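## Task

Every shelf spot has a lot number printed on the shelf edge underneath it, and several spots may carry the same number. Bring one cardboard box from lot 451 and one from lot 434 onto the desk so that no part of either overhangs the desk edge. All remaining cardboard boxes must stay on the shelves they started on. If no box of a given lot exists in the storeroom, leave that lot out. The robot must not fall over or finish leaning, or the task fails.

## Robot and tools

ROBOT. A simulated Hello Robot Stretch 3 with a single arm. A two-wheeled base (0.33 m long, 0.34 m wide, rounded back) turns about a point midway between its drive wheels, 0.05 m behind the front edge; it cannot drive sideways. A lift rides up a mast, and a telescoping arm reaches out to the robot's RIGHT, so to shift the gripper forward or back you drive the base. At the arm's end is a wrist (yaw, pitch, roll) and a two-finger gripper with round 0.04 m pads. The head carries head_camera and nav_camera; wrist_camera rides on the gripper. Loose objects may occasionally get nudged by something else.

FRAMES. Base frame: origin on the floor between the drive wheels, x ahead, y to the left, z up, in metres. hand_pose is reported in it, located where the closed fingertips meet. Odometry frame = base frame at scene start; base_odometry counts wheel rotation only (slip counts as motion), heading in rad, left positive, -3.142 to 3.142.

TOOL move. One call = one action. Motion arguments:
- base: a single dictionary holding exactly one key. translate_m is a straight-line offset in metres from where the base last reported itself, forward positive, -3 to 3. rotate_rad is an in-place turn offset in radians, left positive, -6.4 to 6.4.
- joints: one dictionary keyed by joint name, each value an absolute target (not an offset). lift_m 0 to 1.1 m; arm_m 0 to 0.52 m extension; wrist_yaw_rad -1.345 to 4.42 (0 = gripper in line with the arm, positive turns it toward the front); wrist_pitch_rad -1.57 to 0.451 (0 level, negative tips fingers down); wrist_roll_rad -2.911 to 2.918 (0 = fingers side by side, level); gripper_m -0.089 to 0.179 (larger is wider; fingertip gap is about 0.007 m below the value when nearly shut, 0.025 m below when wide); head_pan_rad -3.953 to 1.73 (0 forward, positive left, -1.57 along the arm); head_tilt_rad -1.53 to 0.419 (negative down). Done tolerances: lift and arm ±0.004, yaw and roll ±0.02, pitch ±0.05, gripper ±0.004, head ±0.1.
- pace: "default" or "max". Default/max top speeds: translate 0.12/0.30 m/s, rotate 0.76/1.90 rad/s, lift 0.11/0.15 m/s, arm 0.14/0.40 m/s. The base is capped at 0.10 m/s and 0.63 rad/s unless lift_m < 0.30, arm_m < 0.03 and wrist_yaw_rad > 2.54.
- speeds: per-key top speed replacing pace, not above the max value.
- contact_limits: effort threshold that halts a motion, given only alongside that motion's own command. arm_m: a number 1-100 (negative sense when retracting). lift_m: {"down": v, "up": v}, percent of force beyond free motion; under about 12 it may halt with no contact; omitted defaults are roughly 32-47 down, 21-36 up. translate_m and rotate_rad: a number; the base halts when either wheel's effort reaches it. The base has no contact stop unless you give one.
- servos: "reboot", sent alone, revives servos that shut off.
Other arguments: cameras (list of head_camera, nav_camera, wrist_camera, or all; omitted means all, [] none) and blocking (true/omitted waits until everything rests; false returns in about 0.5 s while motion continues). A later move overrides only the targets it names. Motions in one action start together. Any action is capped at 14-15 s (time_out). Unknown keys make a call invalid; out-of-range values get it refused, and a refusal or an unplanned stop cancels the rest of that reply's move, wait and finished_scene calls.

OTHER TOOLS. wait(seconds 0-10, cameras) returns state without commanding anything; wait(0) shows a non-blocking move's progress in the line earlier move. stop(cameras) brakes all running motions; braked ones report stopped and may keep pressing. zoom_image(camera, region [x0,y0,x1,y1] pixels, top-left origin, at most 504x504) enlarges part of that camera's latest image. finished_scene(scene) ends the current scene irreversibly; the goal must hold without the robot.

RESULTS. move: done, or the worst status. base_status/joint_status per motion: moving, done, off_target (resting away from target, possibly still pushing), stopped, contact_stop (that joint goes slack until commanded again), time_out, torque_fault. on_its_own describes uncommanded behaviour; held at shows a target, not a reading. motor_effort in percent, positive toward higher values, peak in brackets; full-effort wrist pitch reads about 45 and roll about 72. lidar_m: 12 distances, 30-degree sectors starting straight ahead and going counter-clockwise (4th left, 7th behind, 10th right), seen in a plane 0.17 m up; "-" means nothing or closer than 0.15 m. wrist_depth_mm and head_depth_mm: 7x7 grids of median depth from top-left (wrist 45-1000, head 280-4000); "-" is invalid. turned_by_wheels vs turned_by_imu: trust IMU if they differ by over 0.15 rad. base_tilt in degrees, forward/right positive, with a few degrees of bias. pictures lists image order. head_camera images arrive rotated: turn a quarter clockwise to view upright; nav_camera a quarter counter-clockwise. Calibration intrinsics and extrinsics are given per camera (OpenCV style, T_world_to_cam from base frame) and carry small errors.

TIMING. The simulation keeps running while the operator thinks, and running moves continue meanwhile.

CAUTIONS. To grip, command gripper_m below the object width; to release, at least 0.05 above it or fully open. Readings do not confirm a hold; a too-hard squeeze can be eased by the stall guard. Before folding the wrist (yaw to 3.0) or unfolding it, have lift_m 0.32-0.95, pitch -0.4, roll about 0; once folded lift may go to 0.25. With yaw below -0.4 keep pitch at -0.5 or lower. Folded, the wrist extends 0.06 m past the right side and turns sweep 0.28 m radius; unfolded it reaches further. Pushing with the gripper above about 0.45 m, or driving while holding or pushing something fixed, can tip the robot; if tilt appears, back the gripper away. Wrist and head never contact-stop and can overheat into torque_fault. Avoid drops, releasing moving items, slams, hard hits and heavy pushes.

Each tool is called after "Call:" as name([rows], argument=value, ...), one row to a line, values as JSON.

## Session

Call:
move(joints={"head_pan_rad": 0.9, "head_tilt_rad": -0.4}, cameras=["nav_camera"])

Call:
move(joints={"head_pan_rad": -0.7, "head_tilt_rad": -0.4}, cameras=["nav_camera"])

Call:
move(joints={"head_pan_rad": -2.3, "head_tilt_rad": -0.4}, cameras=["nav_camera"])

Call:
move(joints={"head_pan_rad": -3.9, "head_tilt_rad": -0.4}, cameras=["nav_camera"])

Scene clock: 1.03 s.
move: done
base_odometry: x=+0.000 y=+0.000 heading=+0.000
turned_by_wheels: +0.000
turned_by_imu: +0.000
base_tilt: forward=-0.4 right=-1.1
lidar_m: 0.72 0.72 0.85 1.53 2.66 1.26 1.01 1.11 1.81 1.62 1.39 0.82
head_depth_mm: 616 645 677 715 754 797 847 / 660 694 729 773 817 872 928 / 708 746 789 836 901 958 1033 / 765 813 863 920 988 1063 1158 / 839 894 955 1031 1118 1220 1304 / 910 979 1059 1141 1247 1371 1391 / 1011 1090 1186 1301 1440 1595 1382
base_status: not commanded
joint_positions: lift_m=+0.374 arm_m=+0.001 wrist_yaw_rad=+3.009 wrist_pitch_rad=-0.462 wrist_roll_rad=+0.000 gripper_m=+0.037 head_pan_rad=+0.923 head_tilt_rad=-0.405
joint_status: all done
measured_speeds: all 0
motor_effort: left_wheel=-0.1(0.7) right_wheel=+0.0(1.1) lift_m=+23.5(23.8) arm_m=-5.0(5.1) wrist_yaw_rad=+0.8(1.1) wrist_pitch_rad=+2.0(2.0) wrist_roll_rad=-0.1(0.3) gripper_m=+0.4(0.8) head_pan_rad=-0.6(5.8) head_tilt_rad=-2.7(8.6)
hand_pose: x=+0.0076 y=+0.0712 z=+0.3774 quat_wxyz=(+0.207, +0.697, +0.116, +0.676) (m; base frame)
wrist_depth_mm: - 139 - - - 866 - / - 150 - - - 978 - / - 167 923 - - 933 - / 825 775 203 811 802 793 755 / 697 680 212 661 651 680 673 / 598 604 126 579 129 581 568 / 526 539 287 354 504 510 512
pictures: nav_camera (sideways)
camera_calibration:
nav_camera: T_world_to_cam=[[0.209196, 0.304663, 0.929203, -1.16752], [0.806673, -0.590874, 0.0121231, 0.0294227], [0.552735, 0.747026, -0.369371, 0.430618], [0, 0, 0, 1]] pos_world=[-0.0175121, 0.0514018, 1.24356]

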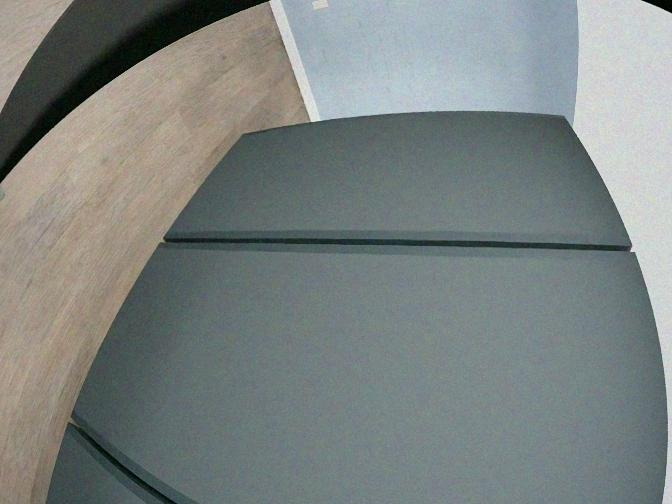

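Scene clock: 2.30 s.
move: done
base_odometry: x=+0.000 y=+0.000 heading=+0.000
turned_by_wheels: +0.000
turned_by_imu: +0.000
base_tilt: forward=-0.2 right=-1.3
lidar_m: 0.73 0.72 0.85 1.53 2.66 1.26 1.01 1.11 1.82 1.63 1.39 0.83
head_depth_mm: 1714 1804 1894 1999 2083 1782 1427 / 1448 1565 1696 1880 2057 1788 1413 / 1258 1369 1501 1649 1885 1769 1409 / 1066 1146 1238 1349 1488 1598 1397 / 928 995 1059 1134 1233 1347 1354 / 826 872 924 984 1052 1132 1218 / 741 779 819 867 917 981 1045
base_status: not commanded
joint_positions: lift_m=+0.374 arm_m=+0.001 wrist_yaw_rad=+3.009 wrist_pitch_rad=-0.462 wrist_roll_rad=+0.000 gripper_m=+0.037 head_pan_rad=-0.733 head_tilt_rad=-0.405
joint_status: all done
measured_speeds: all 0
motor_effort: left_wheel=-0.3(1.0) right_wheel=+0.7(1.2) lift_m=+23.3(24.0) arm_m=-6.9(6.9) wrist_yaw_rad=+0.0(2.1) wrist_pitch_rad=+1.8(2.1) wrist_roll_rad=+0.0(0.3) gripper_m=+0.6(0.8) head_pan_rad=+3.2(5.1) head_tilt_rad=+1.7(5.0)
hand_pose: x=+0.0076 y=+0.0712 z=+0.3774 quat_wxyz=(+0.207, +0.697, +0.116, +0.676) (m; base frame)
wrist_depth_mm: - 138 - - - 859 - / - 151 - - - 965 - / - 167 933 - - 939 - / 834 766 204 815 801 792 769 / 698 682 211 665 653 675 668 / 592 600 126 577 128 586 576 / 524 538 287 354 501 509 506
pictures: nav_camera (sideways)
camera_calibration:
nav_camera: T_world_to_cam=[[0.285856, -0.234237, 0.929204, -1.168], [-0.65706, -0.75374, 0.0121299, 0.0383728], [0.697537, -0.61401, -0.369369, 0.429702], [0, 0, 0, 1]] pos_world=[0.0593602, 0.0191762, 1.24356]

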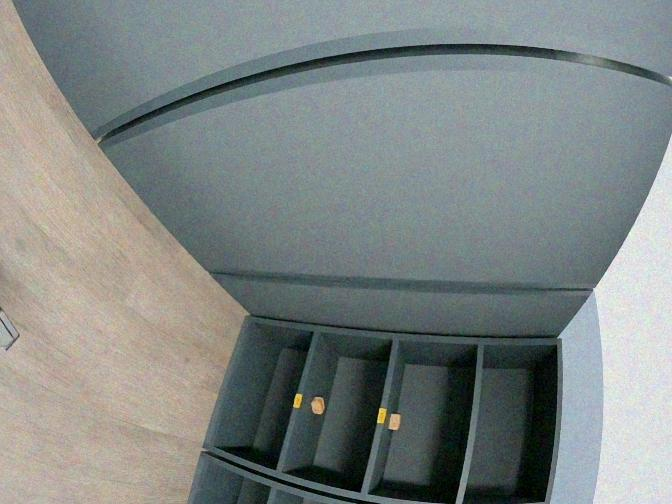

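Scene clock: 4.60 s.
move: done
base_odometry: x=+0.000 y=+0.000 heading=+0.000
turned_by_wheels: +0.000
turned_by_imu: +0.000
base_tilt: forward=-0.2 right=-1.2
lidar_m: 0.72 0.73 0.85 1.53 2.65 1.25 1.01 1.12 1.82 1.63 1.39 0.83
head_depth_mm: 1325 1388 1459 1556 1636 1675 1430 / 1393 1462 1540 1625 1739 1779 1420 / 1475 1553 1647 1753 1868 1773 1411 / 1579 1672 1785 1917 2031 1769 1402 / 1690 1794 1916 2055 2155 1752 1395 / 1839 1971 2109 2275 2339 1750 1397 / 2002 2120 2294 2469 2121 1741 1384
base_status: not commanded
joint_positions: lift_m=+0.374 arm_m=+0.001 wrist_yaw_rad=+3.009 wrist_pitch_rad=-0.462 wrist_roll_rad=+0.000 gripper_m=+0.037 head_pan_rad=-2.308 head_tilt_rad=-0.400
joint_status: all done
measured_speeds: translate_m=+0.000 rotate_rad=+0.000 lift_m=+0.000 arm_m=+0.000 wrist_yaw_rad=+0.000 wrist_pitch_rad=+0.000 wrist_roll_rad=+0.000 head_pan_rad=+0.024 head_tilt_rad=+0.000
motor_effort: left_wheel=+0.0(0.8) right_wheel=-0.4(1.1) lift_m=+23.6(24.3) arm_m=-11.0(11.0) wrist_yaw_rad=-0.2(1.5) wrist_pitch_rad=+1.9(2.0) wrist_roll_rad=-0.3(0.3) gripper_m=+0.7(1.0) head_pan_rad=+3.4(5.4) head_tilt_rad=+4.7(7.6)
hand_pose: x=+0.0076 y=+0.0712 z=+0.3774 quat_wxyz=(+0.207, +0.697, +0.116, +0.676) (m; base frame)
wrist_depth_mm: - 139 - - - 858 - / - 151 - - - 993 - / - 167 928 - - 944 - / 823 763 203 817 806 793 760 / 699 672 211 654 656 666 670 / 599 599 126 570 128 578 580 / 526 536 290 352 501 516 505
pictures: nav_camera (sideways)
camera_calibration:
nav_camera: T_world_to_cam=[[-0.232971, -0.281841, 0.930747, -1.16686], [-0.750594, 0.660652, 0.0121747, 0.0388893], [-0.618331, -0.695777, -0.365461, 0.432634], [0, 0, 0, 1]] pos_world=[0.0248568, -0.0535432, 1.24369]

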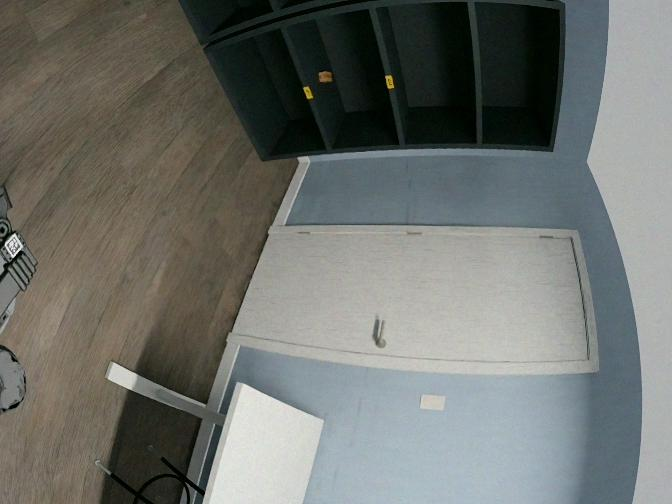

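Scene clock: 6.83 s.
move: done
base_odometry: x=+0.000 y=+0.000 heading=+0.000
turned_by_wheels: +0.000
turned_by_imu: +0.000
base_tilt: forward=-0.1 right=-1.3
lidar_m: 0.72 0.72 0.85 1.53 2.67 1.26 1.01 1.11 1.81 1.63 1.39 0.83
head_depth_mm: - - - - - - - / 2376 2506 - - - - - / 2486 2640 2816 2965 2448 1769 1411 / 2487 2677 2857 2991 2382 1781 1399 / 2163 2296 2446 1696 2367 1762 1398 / 1890 1996 2120 1669 1813 1757 1393 / 1685 1783 1855 1641 1184 1752 1384
base_status: not commanded
joint_positions: lift_m=+0.374 arm_m=+0.001 wrist_yaw_rad=+3.009 wrist_pitch_rad=-0.462 wrist_roll_rad=+0.000 gripper_m=+0.037 head_pan_rad=-3.908 head_tilt_rad=-0.400
joint_status: all done
measured_speeds: translate_m=+0.000 rotate_rad=+0.000 lift_m=+0.000 arm_m=+0.000 wrist_yaw_rad=+0.000 wrist_pitch_rad=+0.000 wrist_roll_rad=+0.000 head_pan_rad=+0.024 head_tilt_rad=+0.000
motor_effort: left_wheel=-0.5(0.8) right_wheel=+0.2(1.1) lift_m=+24.0(24.7) arm_m=-13.2(13.4) wrist_yaw_rad=-0.7(1.6) wrist_pitch_rad=+1.8(2.1) wrist_roll_rad=+0.0(0.3) gripper_m=+0.5(1.1) head_pan_rad=+3.1(6.8) head_tilt_rad=+4.8(8.8)
hand_pose: x=+0.0076 y=+0.0712 z=+0.3774 quat_wxyz=(+0.207, +0.697, +0.116, +0.676) (m; base frame)
wrist_depth_mm: - 138 - - - 858 - / - 151 - - - 968 - / - 167 927 - - 942 - / 833 762 203 817 804 786 765 / 694 669 211 655 664 675 663 / 605 596 126 565 129 582 581 / 526 531 289 355 505 511 511
pictures: nav_camera (sideways)
camera_calibration:
nav_camera: T_world_to_cam=[[-0.274618, 0.240863, 0.930897, -1.16679], [0.682387, 0.730889, 0.0121944, 0.0301385], [-0.677446, 0.638581, -0.365077, 0.432508], [0, 0, 0, 1]] pos_world=[-0.0479862, -0.0171837, 1.24369]

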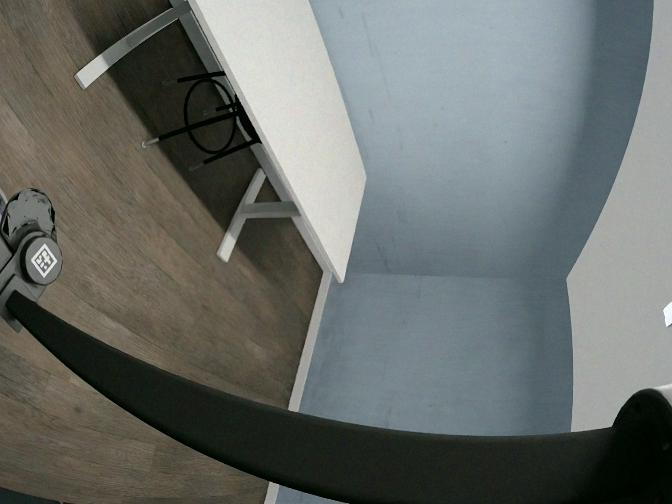

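Call:
move(joints={"head_pan_rad": -1.35, "head_tilt_rad": -0.45}, cameras=["head_camera"])

Call:
zoom_image(camera="head_camera", region=[200, 0, 600, 504])

Scene clock: 19.17 s.
move: done
base_odometry: x=+0.000 y=+0.000 heading=+0.000
turned_by_wheels: +0.000
turned_by_imu: +0.000
base_tilt: forward=-0.2 right=-1.2
lidar_m: 0.72 0.72 0.85 1.53 2.66 1.26 1.01 1.11 1.81 1.63 1.39 0.83
head_depth_mm: 1743 1870 1963 2110 2158 1709 1368 / 1734 1861 1939 2106 2131 1699 1371 / 1420 1516 1612 1770 1939 1693 1361 / 1735 1852 1964 2101 2110 1680 1354 / 1724 1851 1938 2090 2076 1669 1350 / 1723 1845 1940 2063 2068 1649 1342 / 1703 1815 1871 1889 1941 1654 1329
base_status: not commanded
joint_positions: lift_m=+0.374 arm_m=+0.001 wrist_yaw_rad=+3.009 wrist_pitch_rad=-0.462 wrist_roll_rad=+0.000 gripper_m=+0.037 head_pan_rad=-1.342 head_tilt_rad=-0.450
joint_status: all done
measured_speeds: translate_m=+0.000 rotate_rad=+0.000 lift_m=+0.000 arm_m=+0.000 wrist_yaw_rad=+0.000 wrist_pitch_rad=+0.000 wrist_roll_rad=+0.000 head_pan_rad=-0.024 head_tilt_rad=+0.000
motor_effort: left_wheel=-0.3(0.7) right_wheel=+0.2(1.4) lift_m=+24.6(25.2) arm_m=-12.6(13.2) wrist_yaw_rad=+0.4(1.6) wrist_pitch_rad=+1.9(2.0) wrist_roll_rad=+0.0(0.4) gripper_m=+0.2(1.0) head_pan_rad=-2.8(6.8) head_tilt_rad=-4.5(8.2)
hand_pose: x=+0.0076 y=+0.0712 z=+0.3774 quat_wxyz=(+0.207, +0.697, +0.116, +0.676) (m; base frame)
wrist_depth_mm: - 139 - - - 855 - / - 151 - - - 981 - / - 167 911 - - 928 - / 849 747 204 806 812 803 758 / 692 666 212 662 650 664 666 / 604 592 126 575 128 585 572 / 526 539 288 356 503 513 508
pictures: head_camera (sideways)
camera_calibration:
head_camera: T_world_to_cam=[[-0.132826, 0.366044, -0.921069, 1.21485], [0.978654, 0.195478, -0.0634449, 0.0762295], [0.156825, -0.909835, -0.384195, 0.454673], [0, 0, 0, 1]] pos_world=[0.0154577, -0.0459136, 1.29848]

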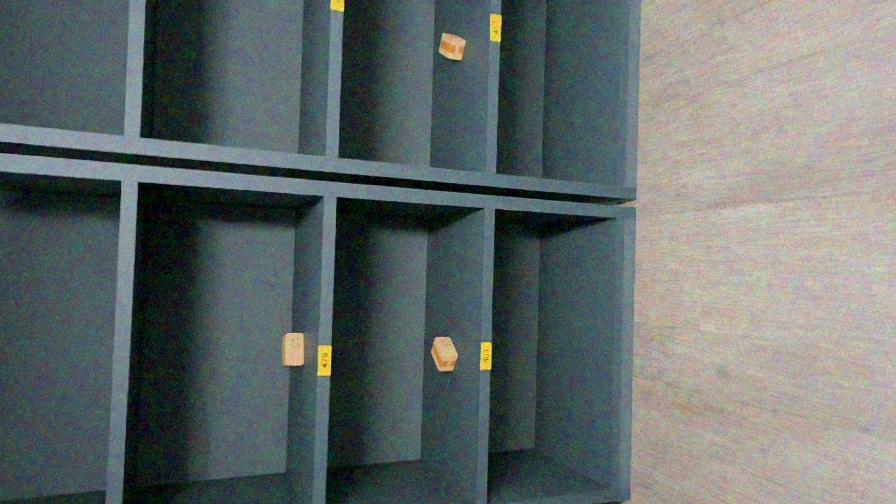

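Scaled by 1.000.

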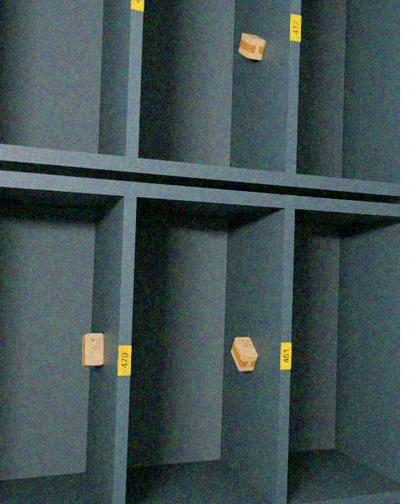

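Call:
zoom_image(camera="head_camera", region=[470, 335, 505, 380])

Call:
zoom_image(camera="head_camera", region=[480, 10, 510, 45])

Call:
move(joints={"head_pan_rad": -1.75, "head_tilt_rad": -0.35}, cameras=["head_camera"])

Scaled by 11.200 from the camera's 896x504 image, which has a finer 1280x720 frame.

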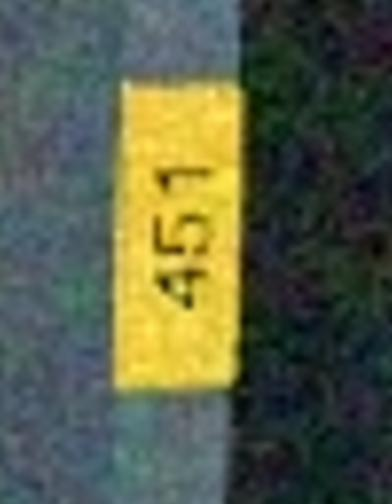

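Scaled by 14.400 from the camera's 896x504 image, which has a finer 1280x720 frame.

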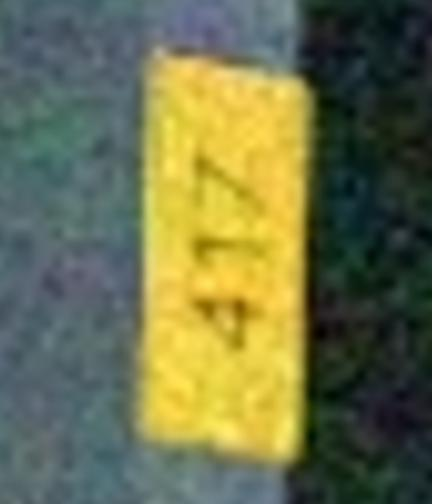

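Scene clock: 25.83 s.
move: done
base_odometry: x=+0.000 y=+0.000 heading=+0.000
turned_by_wheels: +0.000
turned_by_imu: +0.000
base_tilt: forward=-0.2 right=-1.1
lidar_m: 0.72 0.72 0.85 1.52 2.66 1.26 1.01 1.11 1.81 1.62 1.39 0.83
head_depth_mm: 1949 1989 2037 2078 2137 1899 1486 / 2106 2219 2356 2460 2438 1886 1489 / 1793 1904 1974 2089 2203 1875 1468 / 1906 2053 2160 2272 2321 1878 1459 / 1841 1948 2028 2149 2270 1857 1455 / 1770 1846 1953 2086 2072 1794 1454 / 1349 1427 1534 1599 1789 1770 1436
base_status: not commanded
joint_positions: lift_m=+0.374 arm_m=+0.001 wrist_yaw_rad=+3.009 wrist_pitch_rad=-0.462 wrist_roll_rad=+0.000 gripper_m=+0.037 head_pan_rad=-1.763 head_tilt_rad=-0.354
joint_status: all done
measured_speeds: all 0
motor_effort: left_wheel=-0.8(0.8) right_wheel=+0.8(1.2) lift_m=+25.0(25.7) arm_m=-12.4(13.5) wrist_yaw_rad=+0.4(1.2) wrist_pitch_rad=+1.8(2.0) wrist_roll_rad=-0.1(0.3) gripper_m=+0.5(1.0) head_pan_rad=-0.9(5.1) head_tilt_rad=+4.9(8.5)
hand_pose: x=+0.0076 y=+0.0712 z=+0.3774 quat_wxyz=(+0.207, +0.697, +0.116, +0.676) (m; base frame)
wrist_depth_mm: - 138 - - - 862 - / - 150 - - - 982 - / - 167 905 - - 940 - / 828 782 203 812 805 791 762 / 697 668 212 654 655 673 675 / 599 602 126 575 129 587 572 / 529 535 285 352 503 513 512
pictures: head_camera (sideways)
camera_calibration:
head_camera: T_world_to_cam=[[0.0111907, 0.300314, -0.953775, 1.25672], [0.971963, -0.227307, -0.0601678, 0.0720779], [-0.234869, -0.92636, -0.294437, 0.340212], [0, 0, 0, 1]] pos_world=[-0.00421551, -0.0458692, 1.30314]

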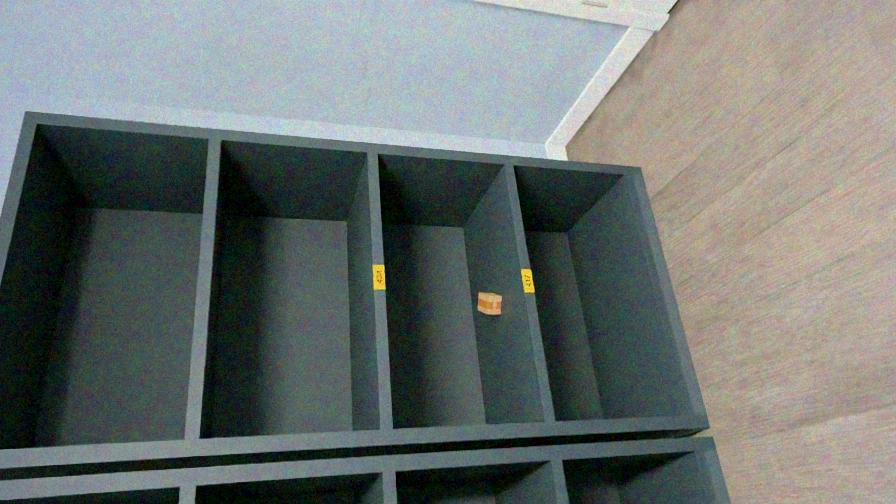

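Call:
zoom_image(camera="head_camera", region=[360, 255, 400, 300])

Scaled by 11.200 from the camera's 896x504 image, which has a finer 1280x720 frame.

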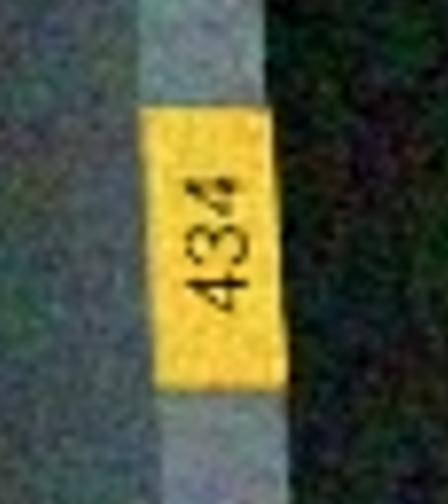

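Call:
move(base={"rotate_rad": -1.133}, pace="max", joints={"lift_m": 0.55, "wrist_pitch_rad": -0.4, "head_pan_rad": -1.57, "head_tilt_rad": -0.5}, cameras=[])

Call:
move(base={"translate_m": 0.95}, pace="max", cameras=[])

Call:
move(base={"rotate_rad": 1.4}, pace="max", cameras=["head_camera", "nav_camera"])

Scene clock: 55.97 s.
move: done
base_odometry: x=+0.000 y=+0.000 heading=-1.133
turned_by_wheels: -1.133
turned_by_imu: -1.113
base_tilt: forward=-0.4 right=-1.2
lidar_m: 1.59 0.86 0.73 0.73 0.82 1.35 2.66 1.26 1.01 1.11 1.73 1.63
head_depth_mm: 1245 1335 1452 1380 959 1586 1329 / 1272 1369 1484 1349 990 1610 1317 / 1299 1388 1521 1349 1029 1519 1281 / 1335 1426 1546 1704 1833 1600 1305 / 1326 1439 1574 1724 1873 1586 1305 / 1363 1474 1608 1768 1915 1578 1293 / 1397 1511 1656 1821 1955 1573 1291
base_status: done
joint_positions: lift_m=+0.550 arm_m=+0.001 wrist_yaw_rad=+3.009 wrist_pitch_rad=-0.419 wrist_roll_rad=+0.000 gripper_m=+0.037 head_pan_rad=-1.568 head_tilt_rad=-0.500
joint_status: all done
measured_speeds: all 0
motor_effort: left_wheel=+8.5(12.3) right_wheel=-10.0(13.2) lift_m=+29.5(33.4) arm_m=-12.6(13.5) wrist_yaw_rad=-0.1(2.1) wrist_pitch_rad=+3.2(7.5) wrist_roll_rad=+0.2(0.3) gripper_m=+0.3(1.0) head_pan_rad=-3.7(5.3) head_tilt_rad=-4.1(6.6)
hand_pose: x=+0.0083 y=+0.0768 z=+0.5624 quat_wxyz=(+0.193, +0.699, +0.101, +0.681) (m; base frame)
wrist_depth_mm: - 137 - - - - - / - 149 - - - - - / - 162 168 - - - - / - 188 189 - 918 - - / 988 945 204 931 916 923 912 / 848 847 129 801 129 806 820 / 741 743 266 732 690 699 706
pictures: none
No camera images: "cameras" was empty.

Scene clock: 66.43 s.
move: done
base_odometry: x=+0.403 y=-0.860 heading=-1.133
turned_by_wheels: +0.000
turned_by_imu: +0.000
base_tilt: forward=-0.2 right=-1.0
lidar_m: 1.00 0.63 0.53 0.52 0.59 0.98 3.56 1.59 1.74 1.74 0.83 0.79
head_depth_mm: 1398 1494 1626 1762 1891 1627 1328 / 1422 1526 1661 1804 1939 1618 1317 / 1456 1554 1691 1853 1971 1603 1310 / 1476 1604 1737 1891 2015 1594 1299 / 1519 1657 1791 1974 2068 1594 1303 / 1568 1702 1841 2001 1964 1581 1291 / 1216 1293 1375 1522 1711 1533 1288
base_status: done
joint_positions: lift_m=+0.550 arm_m=+0.001 wrist_yaw_rad=+3.009 wrist_pitch_rad=-0.419 wrist_roll_rad=+0.000 gripper_m=+0.037 head_pan_rad=-1.570 head_tilt_rad=-0.500
joint_status: not commanded
measured_speeds: all 0
motor_effort: left_wheel=+2.6(13.6) right_wheel=+6.5(10.8) lift_m=+23.9(29.9) arm_m=-11.8(13.3) wrist_yaw_rad=+0.9(1.9) wrist_pitch_rad=+3.1(3.2) wrist_roll_rad=+0.2(0.4) gripper_m=+0.5(1.1) head_pan_rad=-3.1(3.9) head_tilt_rad=-4.4(5.5)
hand_pose: x=+0.0083 y=+0.0768 z=+0.5624 quat_wxyz=(+0.193, +0.699, +0.101, +0.681) (m; base frame)
wrist_depth_mm: - 137 - - - - 479 / - 148 - - - 541 - / - 163 168 - - 592 - / 802 179 185 - - 642 - / 916 206 202 150 155 711 - / 835 846 129 764 128 785 761 / 733 742 266 710 694 711 708
pictures: none
No camera images: "cameras" was empty.

Scene clock: 69.60 s.
move: done
base_odometry: x=+0.403 y=-0.860 heading=+0.267
turned_by_wheels: +1.400
turned_by_imu: +1.376
base_tilt: forward=-0.4 right=-1.2
lidar_m: 0.52 0.55 0.77 2.32 2.13 1.59 1.74 1.48 0.79 1.14 0.72 0.54
head_depth_mm: 830 1016 1070 847 1075 970 1061 / 853 1016 1075 836 1245 992 1241 / 882 1018 1078 822 1246 988 1237 / 916 1018 1081 815 1223 1014 1224 / 948 1023 1086 811 1218 1006 1226 / 947 1025 1084 853 1206 1007 1220 / 947 1027 1080 842 1151 995 1216
base_status: done
joint_positions: lift_m=+0.550 arm_m=+0.001 wrist_yaw_rad=+3.009 wrist_pitch_rad=-0.419 wrist_roll_rad=+0.000 gripper_m=+0.037 head_pan_rad=-1.570 head_tilt_rad=-0.500
joint_status: not commanded
measured_speeds: all 0
motor_effort: left_wheel=-8.2(12.9) right_wheel=+8.9(12.2) lift_m=+24.7(25.2) arm_m=-12.4(13.5) wrist_yaw_rad=+0.0(2.1) wrist_pitch_rad=+3.0(3.2) wrist_roll_rad=-0.1(0.3) gripper_m=+0.2(0.9) head_pan_rad=-2.8(3.7) head_tilt_rad=-3.8(5.2)
hand_pose: x=+0.0083 y=+0.0768 z=+0.5624 quat_wxyz=(+0.193, +0.699, +0.101, +0.681) (m; base frame)
wrist_depth_mm: - 137 - - - - - / - 148 - - - - - / - 163 - - - - - / - 189 207 - - - - / 985 950 204 918 927 965 - / 845 832 128 798 128 816 - / 724 750 267 724 703 707 693
pictures: head_camera (sideways), nav_camera (sideways)
camera_calibration:
head_camera: T_world_to_cam=[[-0.046574, 0.432325, -0.900514, 1.18756], [0.997502, -0.0278084, -0.0649406, 0.0780445], [-0.0531173, -0.901289, -0.429949, 0.515473], [0, 0, 0, 1]] pos_world=[0.00484074, -0.0466527, 1.29612]
nav_camera: T_world_to_cam=[[0.0173074, -0.456101, 0.88976, -1.11487], [-0.999792, -0.0175033, 0.0104754, 0.0426782], [0.0107959, -0.889756, -0.456309, 0.547069], [0, 0, 0, 1]] pos_world=[0.0560588, -0.0209895, 1.24116]

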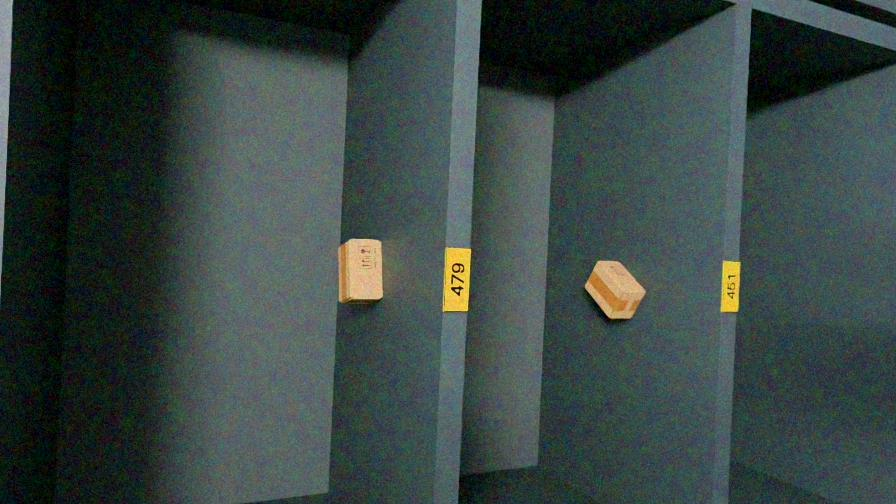

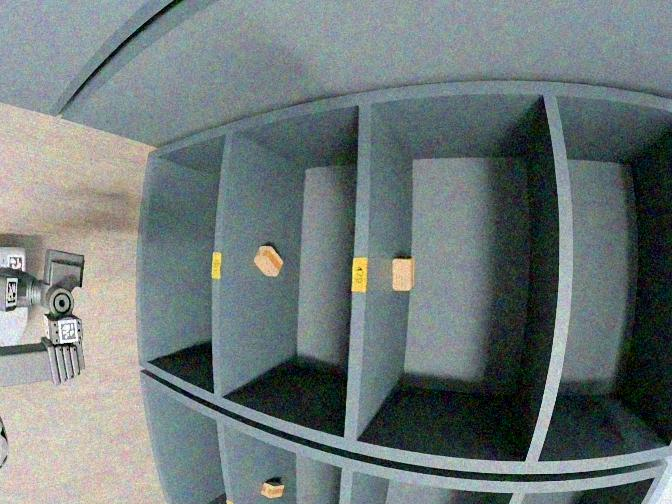

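Call:
move(joints={"wrist_yaw_rad": 0.0, "gripper_m": 0.179}, cameras=[])

Call:
move(joints={"wrist_pitch_rad": -0.2, "arm_m": 0.25}, cameras=["wrist_camera", "head_camera"])

Scene clock: 83.77 s.
move: done
base_odometry: x=+0.403 y=-0.860 heading=+0.267
turned_by_wheels: +0.000
turned_by_imu: +0.000
base_tilt: forward=-0.3 right=-1.4
lidar_m: 0.52 0.55 0.77 2.33 2.13 1.59 1.74 1.49 0.79 1.15 0.72 0.54
head_depth_mm: 830 1017 1061 846 1073 963 1060 / 853 1015 1080 835 1252 987 1241 / 878 1016 1081 826 1237 985 1233 / 916 1022 1082 814 1238 1018 1224 / 948 1022 1087 811 1221 1007 1222 / 950 1027 1091 854 1210 999 1225 / 946 1023 1077 840 1156 993 1213
base_status: not commanded
joint_positions: lift_m=+0.550 arm_m=+0.001 wrist_yaw_rad=+0.003 wrist_pitch_rad=-0.419 wrist_roll_rad=+0.000 gripper_m=+0.179 head_pan_rad=-1.570 head_tilt_rad=-0.500
joint_status: all done
measured_speeds: all 0
motor_effort: left_wheel=-7.9(8.5) right_wheel=+8.9(9.5) lift_m=+25.4(25.9) arm_m=-12.0(13.1) wrist_yaw_rad=-4.1(7.2) wrist_pitch_rad=+3.1(3.2) wrist_roll_rad=+0.1(0.3) gripper_m=+0.5(83.5) head_pan_rad=-2.6(3.4) head_tilt_rad=-4.4(5.0)
hand_pose: x=-0.0208 y=-0.3698 z=+0.5624 quat_wxyz=(+0.692, +0.148, -0.691, -0.146) (m; base frame)
wrist_depth_mm: - - - 581 - - - / - - - - - - - / - - - - - - - / - - - - - 949 510 / - 143 - - - 789 561 / - 139 - - - - - / - 701 718 704 710 687 105
pictures: none
No camera images: "cameras" was empty.

Scene clock: 86.83 s.
move: done
base_odometry: x=+0.403 y=-0.860 heading=+0.267
turned_by_wheels: +0.000
turned_by_imu: +0.000
base_tilt: forward=-0.3 right=-1.3
lidar_m: 0.52 0.55 0.77 2.33 2.13 1.58 1.74 1.49 0.79 1.15 0.72 0.54
head_depth_mm: 833 1015 1066 847 1082 965 1060 / 856 1012 1082 838 1248 993 1243 / 883 1018 1082 826 1235 987 543 / 916 1020 1080 816 1228 981 563 / 943 1024 1085 812 1220 1007 1227 / 950 1025 1085 854 1208 1004 1213 / 949 1028 1079 843 1161 995 1207
base_status: not commanded
joint_positions: lift_m=+0.550 arm_m=+0.250 wrist_yaw_rad=+0.003 wrist_pitch_rad=-0.222 wrist_roll_rad=+0.000 gripper_m=+0.179 head_pan_rad=-1.570 head_tilt_rad=-0.500
joint_status: all done
measured_speeds: all 0
motor_effort: left_wheel=-7.8(8.5) right_wheel=+8.5(9.5) lift_m=+25.8(26.8) arm_m=+13.1(15.5) wrist_yaw_rad=-3.5(4.4) wrist_pitch_rad=+3.4(6.1) wrist_roll_rad=+0.1(0.3) gripper_m=-0.1(1.2) head_pan_rad=-2.4(3.1) head_tilt_rad=-4.6(5.1)
hand_pose: x=-0.0207 y=-0.6396 z=+0.6089 quat_wxyz=(+0.703, +0.080, -0.702, -0.077) (m; base frame)
wrist_depth_mm: - - - - - - - / - 645 - - - - 587 / - - - 418 - - - / - - - 400 - - - / 303 287 300 311 312 297 310 / - 264 265 261 253 249 248 / - - - - - 252 105
pictures: head_camera (sideways), wrist_camera
camera_calibration:
head_camera: T_world_to_cam=[[-0.046574, 0.432325, -0.900514, 1.18756], [0.997502, -0.0278084, -0.0649406, 0.0780445], [-0.0531173, -0.901289, -0.429949, 0.515473], [0, 0, 0, 1]] pos_world=[0.00484074, -0.0466527, 1.29612]
wrist_camera: T_world_to_cam=[[-0.998865, -0.0442102, -0.0177349, -0.0315945], [-0.00200641, 0.411029, -0.91162, 0.850455], [0.0475925, -0.91055, -0.410651, -0.165206], [0, 0, 0, 1]] pos_world=[-0.0219897, -0.501386, 0.706889]

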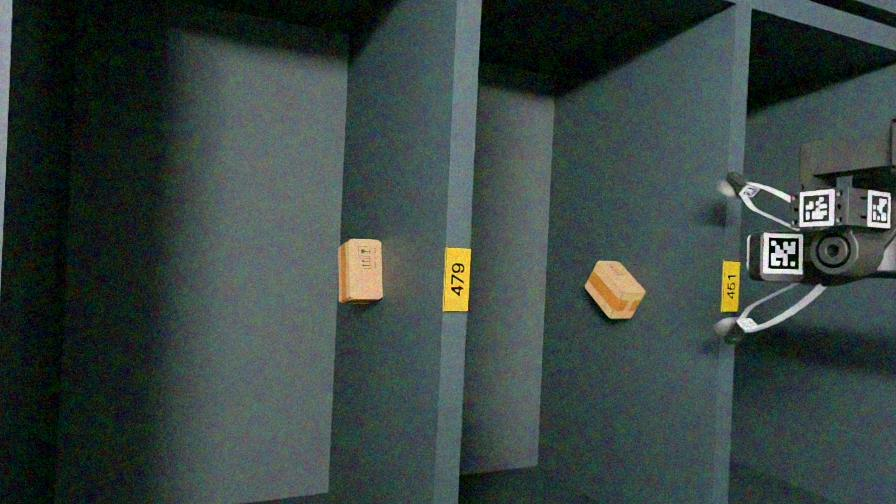

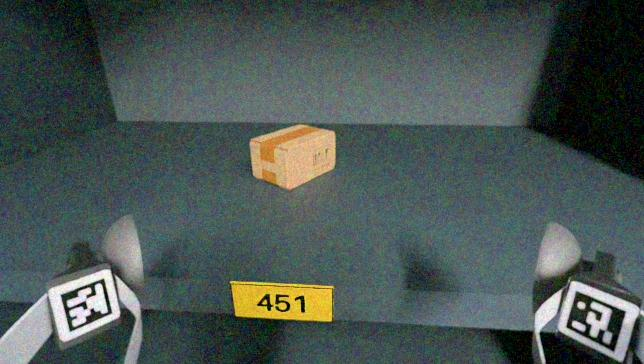

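Call:
move(joints={"arm_m": 0.05}, base={"rotate_rad": -0.67}, cameras=[])

Call:
move(base={"translate_m": 0.2}, cameras=[])

Call:
move(base={"rotate_rad": 0.67}, cameras=[])

Call:
move(joints={"arm_m": 0.2, "wrist_yaw_rad": -0.35}, cameras=["wrist_camera"])

Scene clock: 137.00 s.
move: done
base_odometry: x=+0.403 y=-0.860 heading=-0.403
turned_by_wheels: -0.670
turned_by_imu: -0.659
base_tilt: forward=-0.5 right=-1.1
lidar_m: 0.56 0.52 0.53 0.67 1.46 2.50 1.59 1.74 1.48 0.79 1.05 0.83
head_depth_mm: 1276 1382 1408 1530 1648 1634 1328 / 1270 1496 1311 1658 1748 1580 1309 / 1099 1387 1282 1652 1349 1522 1308 / 760 1273 1129 1520 1227 1496 1282 / 652 707 772 847 937 1056 1189 / 690 767 853 855 1080 1034 1218 / 827 960 1020 834 1198 962 1209
base_status: done
joint_positions: lift_m=+0.550 arm_m=+0.050 wrist_yaw_rad=+0.002 wrist_pitch_rad=-0.222 wrist_roll_rad=+0.000 gripper_m=+0.179 head_pan_rad=-1.570 head_tilt_rad=-0.500
joint_status: all done
measured_speeds: all 0
motor_effort: left_wheel=+7.7(11.6) right_wheel=-9.3(14.3) lift_m=+27.2(27.5) arm_m=-12.2(15.8) wrist_yaw_rad=-1.7(4.2) wrist_pitch_rad=+3.4(3.6) wrist_roll_rad=-0.3(0.4) gripper_m=+0.7(1.1) head_pan_rad=-2.1(3.1) head_tilt_rad=-3.9(5.0)
hand_pose: x=-0.0209 y=-0.4397 z=+0.6089 quat_wxyz=(+0.703, +0.079, -0.702, -0.078) (m; base frame)
wrist_depth_mm: - - - - - - - / - - - - - - - / - - 522 - - - - / - - 546 - - - - / - 143 969 - - - - / - 139 - 679 - - - / - - - 754 847 827 105
pictures: none
No camera images: "cameras" was empty.

Scene clock: 140.13 s.
move: done
base_odometry: x=+0.587 y=-0.939 heading=-0.403
turned_by_wheels: +0.000
turned_by_imu: +0.000
base_tilt: forward=-0.2 right=-1.2
lidar_m: 0.39 0.36 0.37 0.47 1.01 2.25 1.78 1.90 1.58 0.79 1.03 0.58
head_depth_mm: 1019 1489 1328 1649 1446 1579 1323 / 677 1331 1172 1601 1304 1520 1315 / 648 708 772 846 959 1107 1247 / 729 793 852 868 1015 1024 1193 / 819 924 985 803 1168 974 1225 / 906 986 1040 739 1201 934 1155 / 858 927 978 690 1132 932 827
base_status: done
joint_positions: lift_m=+0.550 arm_m=+0.050 wrist_yaw_rad=+0.002 wrist_pitch_rad=-0.222 wrist_roll_rad=+0.000 gripper_m=+0.179 head_pan_rad=-1.570 head_tilt_rad=-0.500
joint_status: not commanded
measured_speeds: all 0
motor_effort: left_wheel=+3.6(11.2) right_wheel=+5.6(10.5) lift_m=+27.5(28.2) arm_m=-6.4(12.6) wrist_yaw_rad=-2.0(4.1) wrist_pitch_rad=+3.6(3.7) wrist_roll_rad=-0.1(0.3) gripper_m=+0.6(1.1) head_pan_rad=-2.2(2.7) head_tilt_rad=-4.6(5.5)
hand_pose: x=-0.0209 y=-0.4397 z=+0.6089 quat_wxyz=(+0.703, +0.079, -0.702, -0.078) (m; base frame)
wrist_depth_mm: - - 763 - 469 - - / - - - - - - - / 450 - - - 515 - - / - - - - 580 - - / - 142 980 - - - - / - 126 - - 647 - - / - - - - 742 817 105
pictures: none
No camera images: "cameras" was empty.

Scene clock: 142.33 s.
move: done
base_odometry: x=+0.587 y=-0.939 heading=+0.267
turned_by_wheels: +0.670
turned_by_imu: +0.659
base_tilt: forward=-0.2 right=-1.2
lidar_m: 0.36 0.38 0.54 1.61 1.94 1.78 1.89 0.79 0.79 1.03 0.50 0.38
head_depth_mm: 834 904 981 738 1161 964 1160 / 839 909 976 730 1167 959 1151 / 840 908 976 723 1174 948 1148 / 843 912 980 714 1172 947 1138 / 846 914 985 709 1170 946 1158 / 848 915 986 698 1159 939 1158 / 725 785 804 689 851 864 884
base_status: done
joint_positions: lift_m=+0.550 arm_m=+0.050 wrist_yaw_rad=+0.002 wrist_pitch_rad=-0.222 wrist_roll_rad=+0.000 gripper_m=+0.179 head_pan_rad=-1.570 head_tilt_rad=-0.500
joint_status: not commanded
measured_speeds: all 0
motor_effort: left_wheel=-8.8(13.0) right_wheel=+8.7(12.8) lift_m=+27.7(28.4) arm_m=-4.9(6.8) wrist_yaw_rad=-3.2(4.2) wrist_pitch_rad=+3.6(3.6) wrist_roll_rad=+0.0(0.3) gripper_m=+0.6(1.0) head_pan_rad=-2.0(2.6) head_tilt_rad=-3.2(4.8)
hand_pose: x=-0.0209 y=-0.4397 z=+0.6089 quat_wxyz=(+0.703, +0.079, -0.702, -0.078) (m; base frame)
wrist_depth_mm: - - 662 - - - - / - - - - - - 657 / - - - - 469 - - / - - - - - - - / - 143 - 330 329 325 309 / - 126 - - - - - / 118 - - - - - 105
pictures: none
No camera images: "cameras" was empty.

Scene clock: 144.70 s.
move: done
base_odometry: x=+0.587 y=-0.939 heading=+0.267
turned_by_wheels: +0.000
turned_by_imu: +0.000
base_tilt: forward=-0.3 right=-1.2
lidar_m: 0.36 0.38 0.54 1.61 1.95 1.78 1.90 0.80 0.79 1.03 0.50 0.37
head_depth_mm: 832 904 984 738 1162 960 1159 / 840 907 974 732 1167 963 849 / 839 903 978 722 1167 950 815 / 845 912 980 714 1168 942 615 / 843 912 986 706 1175 940 1162 / 848 917 987 699 1155 937 1153 / 723 787 803 689 850 866 885
base_status: not commanded
joint_positions: lift_m=+0.550 arm_m=+0.200 wrist_yaw_rad=-0.347 wrist_pitch_rad=-0.221 wrist_roll_rad=+0.000 gripper_m=+0.179 head_pan_rad=-1.570 head_tilt_rad=-0.500
joint_status: all done
measured_speeds: all 0
motor_effort: left_wheel=-8.4(9.3) right_wheel=+8.8(9.2) lift_m=+28.0(28.5) arm_m=+12.7(15.3) wrist_yaw_rad=-2.8(7.0) wrist_pitch_rad=+3.6(3.6) wrist_roll_rad=+0.0(0.3) gripper_m=+0.7(1.1) head_pan_rad=-1.6(2.5) head_tilt_rad=-3.9(4.9)
hand_pose: x=-0.1047 y=-0.5750 z=+0.6089 quat_wxyz=(+0.679, -0.044, -0.705, -0.199) (m; base frame)
wrist_depth_mm: - - - - - 624 - / - - - - - 664 - / - - - - - - - / - - 336 341 - - - / 302 286 313 313 311 295 310 / - 144 251 250 249 249 258 / 197 203 210 209 215 235 105
pictures: wrist_camera
camera_calibration:
wrist_camera: T_world_to_cam=[[-0.953469, 0.300965, -0.0177862, 0.0906923], [0.139045, 0.386622, -0.911696, 0.824562], [-0.267512, -0.871747, -0.410479, -0.11322], [0, 0, 0, 1]] pos_world=[-0.0584669, -0.444788, 0.706889]

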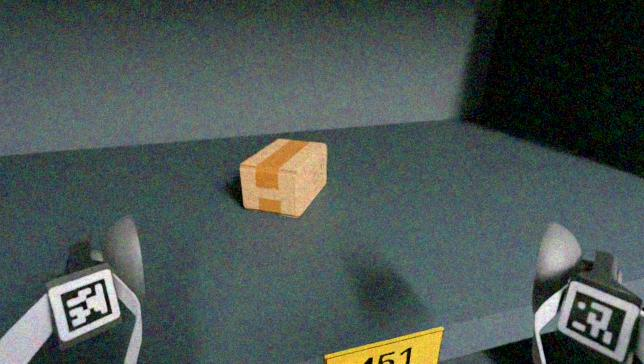

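Call:
move(joints={"lift_m": 0.497, "arm_m": 0.35}, cameras=["wrist_camera"])

Scene clock: 164.27 s.
move: done
base_odometry: x=+0.587 y=-0.939 heading=+0.267
turned_by_wheels: +0.000
turned_by_imu: +0.000
base_tilt: forward=-0.4 right=-1.2
lidar_m: 0.36 0.38 0.53 1.61 1.94 1.78 1.90 0.79 0.79 1.03 0.50 0.37
head_depth_mm: 836 908 983 740 1164 964 1151 / 839 909 978 730 1160 956 1156 / 842 910 973 720 1177 950 631 / 843 909 979 714 1180 948 666 / 844 913 979 705 1169 943 1160 / 847 920 983 698 1163 935 1157 / 726 784 803 690 850 868 882
base_status: not commanded
joint_positions: lift_m=+0.497 arm_m=+0.350 wrist_yaw_rad=-0.347 wrist_pitch_rad=-0.221 wrist_roll_rad=+0.000 gripper_m=+0.179 head_pan_rad=-1.570 head_tilt_rad=-0.500
joint_status: all done
measured_speeds: all 0
motor_effort: left_wheel=-8.3(9.2) right_wheel=+9.1(9.1) lift_m=+29.7(29.7) arm_m=+13.4(14.1) wrist_yaw_rad=-1.8(4.9) wrist_pitch_rad=+3.4(3.6) wrist_roll_rad=-0.2(0.3) gripper_m=+0.5(1.1) head_pan_rad=-2.0(2.1) head_tilt_rad=-3.8(4.9)
hand_pose: x=-0.1048 y=-0.7250 z=+0.5560 quat_wxyz=(+0.679, -0.044, -0.705, -0.199) (m; base frame)
wrist_depth_mm: - - - - - - 506 / - - - - - - - / - - - 225 - - - / 290 288 270 176 266 286 281 / 217 216 206 186 215 214 224 / 118 144 173 172 172 171 171 / 136 145 144 140 144 143 107
pictures: wrist_camera
camera_calibration:
wrist_camera: T_world_to_cam=[[-0.953385, 0.301235, -0.0177261, 0.135021], [0.139043, 0.386408, -0.911787, 0.834168], [-0.267812, -0.871749, -0.41028, -0.265886], [0, 0, 0, 1]] pos_world=[-0.0584666, -0.594788, 0.653889]

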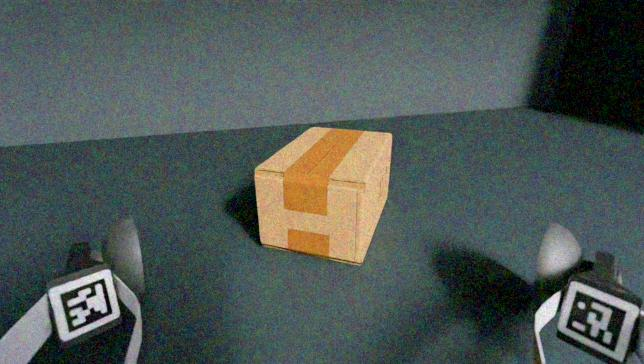

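Call:
move(joints={"arm_m": 0.44}, contact_limits={"arm_m": 28}, cameras=["wrist_camera"])

Scene clock: 172.13 s.
move: done
base_odometry: x=+0.587 y=-0.939 heading=+0.267
turned_by_wheels: +0.000
turned_by_imu: +0.000
base_tilt: forward=-0.3 right=-1.1
lidar_m: 0.36 0.38 0.54 1.61 1.94 1.79 1.90 0.79 0.79 1.03 0.50 0.38
head_depth_mm: 833 907 986 741 1160 967 1154 / 838 906 977 730 1166 958 1147 / 843 908 976 722 1168 896 635 / 843 915 979 714 1174 758 1140 / 845 913 983 705 1173 943 1166 / 849 914 983 696 1156 935 1151 / 728 785 802 691 851 866 884
base_status: not commanded
joint_positions: lift_m=+0.497 arm_m=+0.440 wrist_yaw_rad=-0.347 wrist_pitch_rad=-0.221 wrist_roll_rad=+0.000 gripper_m=+0.179 head_pan_rad=-1.570 head_tilt_rad=-0.500
joint_status: all done
measured_speeds: all 0
motor_effort: left_wheel=-8.6(9.4) right_wheel=+8.1(9.3) lift_m=+30.2(31.5) arm_m=+13.7(15.1) wrist_yaw_rad=-2.5(4.4) wrist_pitch_rad=+3.4(3.6) wrist_roll_rad=+0.0(0.3) gripper_m=+0.6(1.1) head_pan_rad=-1.1(1.6) head_tilt_rad=-4.0(4.6)
contact_limits: arm_m 28 (drawing in: default 31, maximum 55; extending or still: default 40, maximum 69)
hand_pose: x=-0.1048 y=-0.8150 z=+0.5560 quat_wxyz=(+0.679, -0.044, -0.705, -0.199) (m; base frame)
wrist_depth_mm: 277 290 310 329 - - - / 291 307 327 - - - 447 / 306 324 337 - - - - / 290 288 288 286 164 285 282 / 217 215 215 130 124 195 223 / 118 144 173 103 99 107 170 / 135 144 144 106 96 90 107
pictures: wrist_camera
camera_calibration:
wrist_camera: T_world_to_cam=[[-0.953385, 0.301235, -0.0177261, 0.162132], [0.139043, 0.386408, -0.911787, 0.868944], [-0.267812, -0.871749, -0.41028, -0.344344], [0, 0, 0, 1]] pos_world=[-0.0584666, -0.684788, 0.653889]

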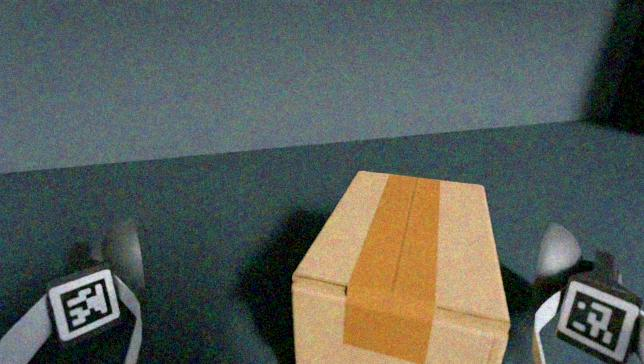

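Call:
move(base={"translate_m": -0.022}, cameras=[])

Call:
move(joints={"gripper_m": 0.03}, cameras=["wrist_camera"])

Call:
move(joints={"lift_m": 0.57}, speeds={"lift_m": 0.05}, cameras=["wrist_camera"])

Scene clock: 181.50 s.
move: done
base_odometry: x=+0.566 y=-0.944 heading=+0.267
turned_by_wheels: +0.000
turned_by_imu: +0.000
base_tilt: forward=-0.4 right=-1.1
lidar_m: 0.39 0.40 0.57 1.71 2.32 1.77 1.88 0.80 0.77 1.03 0.53 0.40
head_depth_mm: 833 906 982 739 1157 967 1151 / 842 908 972 731 1165 958 1152 / 845 907 975 722 1169 897 635 / 844 912 977 713 1171 756 1140 / 842 915 982 705 1171 941 1162 / 847 914 987 700 1162 938 1156 / 778 846 861 690 912 875 913
base_status: done
joint_positions: lift_m=+0.497 arm_m=+0.440 wrist_yaw_rad=-0.347 wrist_pitch_rad=-0.221 wrist_roll_rad=+0.000 gripper_m=+0.179 head_pan_rad=-1.570 head_tilt_rad=-0.500
joint_status: not commanded
measured_speeds: all 0
motor_effort: left_wheel=-9.1(12.3) right_wheel=-2.6(8.0) lift_m=+30.1(30.9) arm_m=+12.6(13.8) wrist_yaw_rad=-1.7(4.3) wrist_pitch_rad=+3.4(3.6) wrist_roll_rad=+0.0(0.2) gripper_m=+0.6(1.0) head_pan_rad=-0.9(1.5) head_tilt_rad=-3.7(4.6)
contact_limits: arm_m 28 (drawing in: default 31, maximum 55; extending or still: default 40, maximum 69)
hand_pose: x=-0.1048 y=-0.8150 z=+0.5560 quat_wxyz=(+0.679, -0.044, -0.705, -0.199) (m; base frame)
wrist_depth_mm: 276 292 309 329 - - 420 / 289 307 327 340 - - 445 / 304 322 337 - - - - / 289 289 287 286 286 283 281 / 217 217 216 124 130 214 224 / 118 144 104 99 107 171 171 / 135 144 104 90 88 143 107
pictures: none
No camera images: "cameras" was empty.

Scene clock: 183.53 s.
move: done
base_odometry: x=+0.566 y=-0.944 heading=+0.267
turned_by_wheels: +0.000
turned_by_imu: +0.000
base_tilt: forward=-0.2 right=-1.1
lidar_m: 0.39 0.40 0.57 1.71 2.32 1.77 1.88 0.79 0.77 1.03 0.53 0.40
head_depth_mm: 837 905 982 739 1156 965 1154 / 838 907 973 732 1159 957 1151 / 837 910 977 721 1166 895 635 / 843 908 981 714 1173 757 1138 / 843 912 986 705 1173 942 1155 / 846 914 988 696 1163 937 1156 / 779 842 862 691 914 876 915
base_status: not commanded
joint_positions: lift_m=+0.497 arm_m=+0.440 wrist_yaw_rad=-0.348 wrist_pitch_rad=-0.221 wrist_roll_rad=+0.000 gripper_m=+0.031 head_pan_rad=-1.570 head_tilt_rad=-0.500
joint_status: all done
measured_speeds: all 0
motor_effort: left_wheel=-9.4(9.9) right_wheel=-2.4(3.2) lift_m=+30.1(30.9) arm_m=+12.8(13.5) wrist_yaw_rad=-3.1(3.9) wrist_pitch_rad=+3.4(3.6) wrist_roll_rad=+0.0(0.3) gripper_m=-26.4(96.6) head_pan_rad=-0.6(1.5) head_tilt_rad=-3.6(4.4)
contact_limits: arm_m 28 (drawing in: default 31, maximum 55; extending or still: default 40, maximum 69)
hand_pose: x=-0.1049 y=-0.8150 z=+0.5560 quat_wxyz=(+0.679, -0.044, -0.705, -0.199) (m; base frame)
wrist_depth_mm: 276 289 311 329 - - 419 / 291 306 325 338 - - 445 / 304 322 340 - - - - / 290 290 287 287 284 282 283 / 217 216 154 124 130 213 212 / 173 173 108 99 103 164 172 / 149 124 104 92 88 127 143
pictures: wrist_camera
camera_calibration:
wrist_camera: T_world_to_cam=[[-0.95327, 0.301595, -0.0178007, 0.162404], [0.139255, 0.386338, -0.911784, 0.868869], [-0.268113, -0.871656, -0.410283, -0.344209], [0, 0, 0, 1]] pos_world=[-0.0584663, -0.684688, 0.653889]

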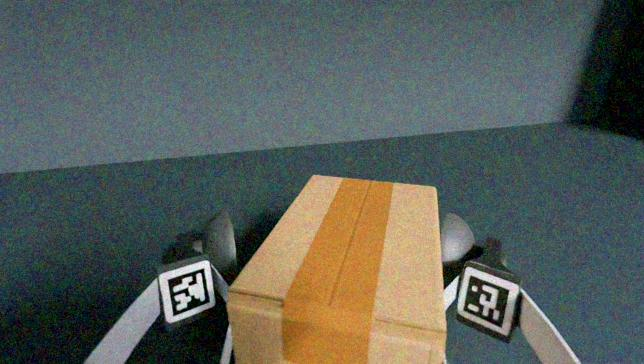

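Scene clock: 185.53 s.
move: done
base_odometry: x=+0.566 y=-0.944 heading=+0.267
turned_by_wheels: +0.000
turned_by_imu: +0.000
base_tilt: forward=-0.3 right=-1.1
lidar_m: 0.39 0.41 0.57 1.71 2.31 1.77 1.88 0.79 0.78 1.03 0.53 0.40
head_depth_mm: 836 906 985 740 1164 965 1155 / 838 907 973 730 1161 960 846 / 842 909 975 722 1167 689 816 / 841 908 981 712 1166 716 1147 / 845 915 985 707 1169 942 1161 / 843 915 982 697 1162 933 1163 / 778 843 864 690 914 877 913
base_status: not commanded
joint_positions: lift_m=+0.570 arm_m=+0.440 wrist_yaw_rad=-0.348 wrist_pitch_rad=-0.223 wrist_roll_rad=+0.000 gripper_m=+0.034 head_pan_rad=-1.570 head_tilt_rad=-0.500
joint_status: all done
measured_speeds: all 0
motor_effort: left_wheel=-9.4(9.6) right_wheel=-2.4(3.4) lift_m=+32.0(34.3) arm_m=+12.3(13.4) wrist_yaw_rad=-2.8(4.1) wrist_pitch_rad=+3.7(3.8) wrist_roll_rad=-0.2(0.3) gripper_m=-11.4(26.5) head_pan_rad=-0.9(1.3) head_tilt_rad=-4.0(4.7)
contact_limits: arm_m 28 (drawing in: default 31, maximum 55; extending or still: default 40, maximum 69)
hand_pose: x=-0.1048 y=-0.8149 z=+0.6287 quat_wxyz=(+0.679, -0.044, -0.705, -0.199) (m; base frame)
wrist_depth_mm: 276 289 309 328 - - 420 / 289 308 326 337 - - 444 / 304 323 341 - - - 471 / 322 335 - 168 - - - / 333 332 148 129 137 312 327 / 280 125 110 99 104 265 275 / 242 217 102 93 88 216 231
pictures: wrist_camera
camera_calibration:
wrist_camera: T_world_to_cam=[[-0.953241, 0.301684, -0.0178233, 0.163811], [0.139661, 0.387454, -0.911249, 0.935777], [-0.268004, -0.871129, -0.411471, -0.313157], [0, 0, 0, 1]] pos_world=[-0.0584667, -0.68479, 0.72679]

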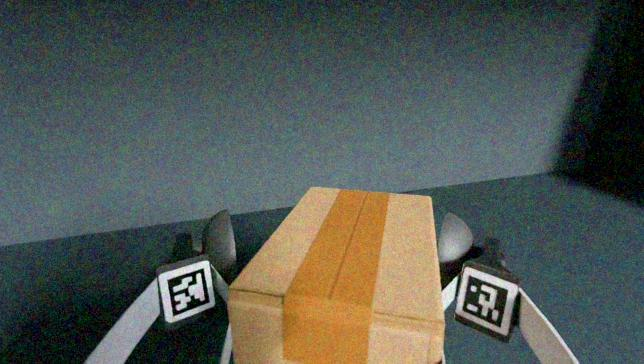

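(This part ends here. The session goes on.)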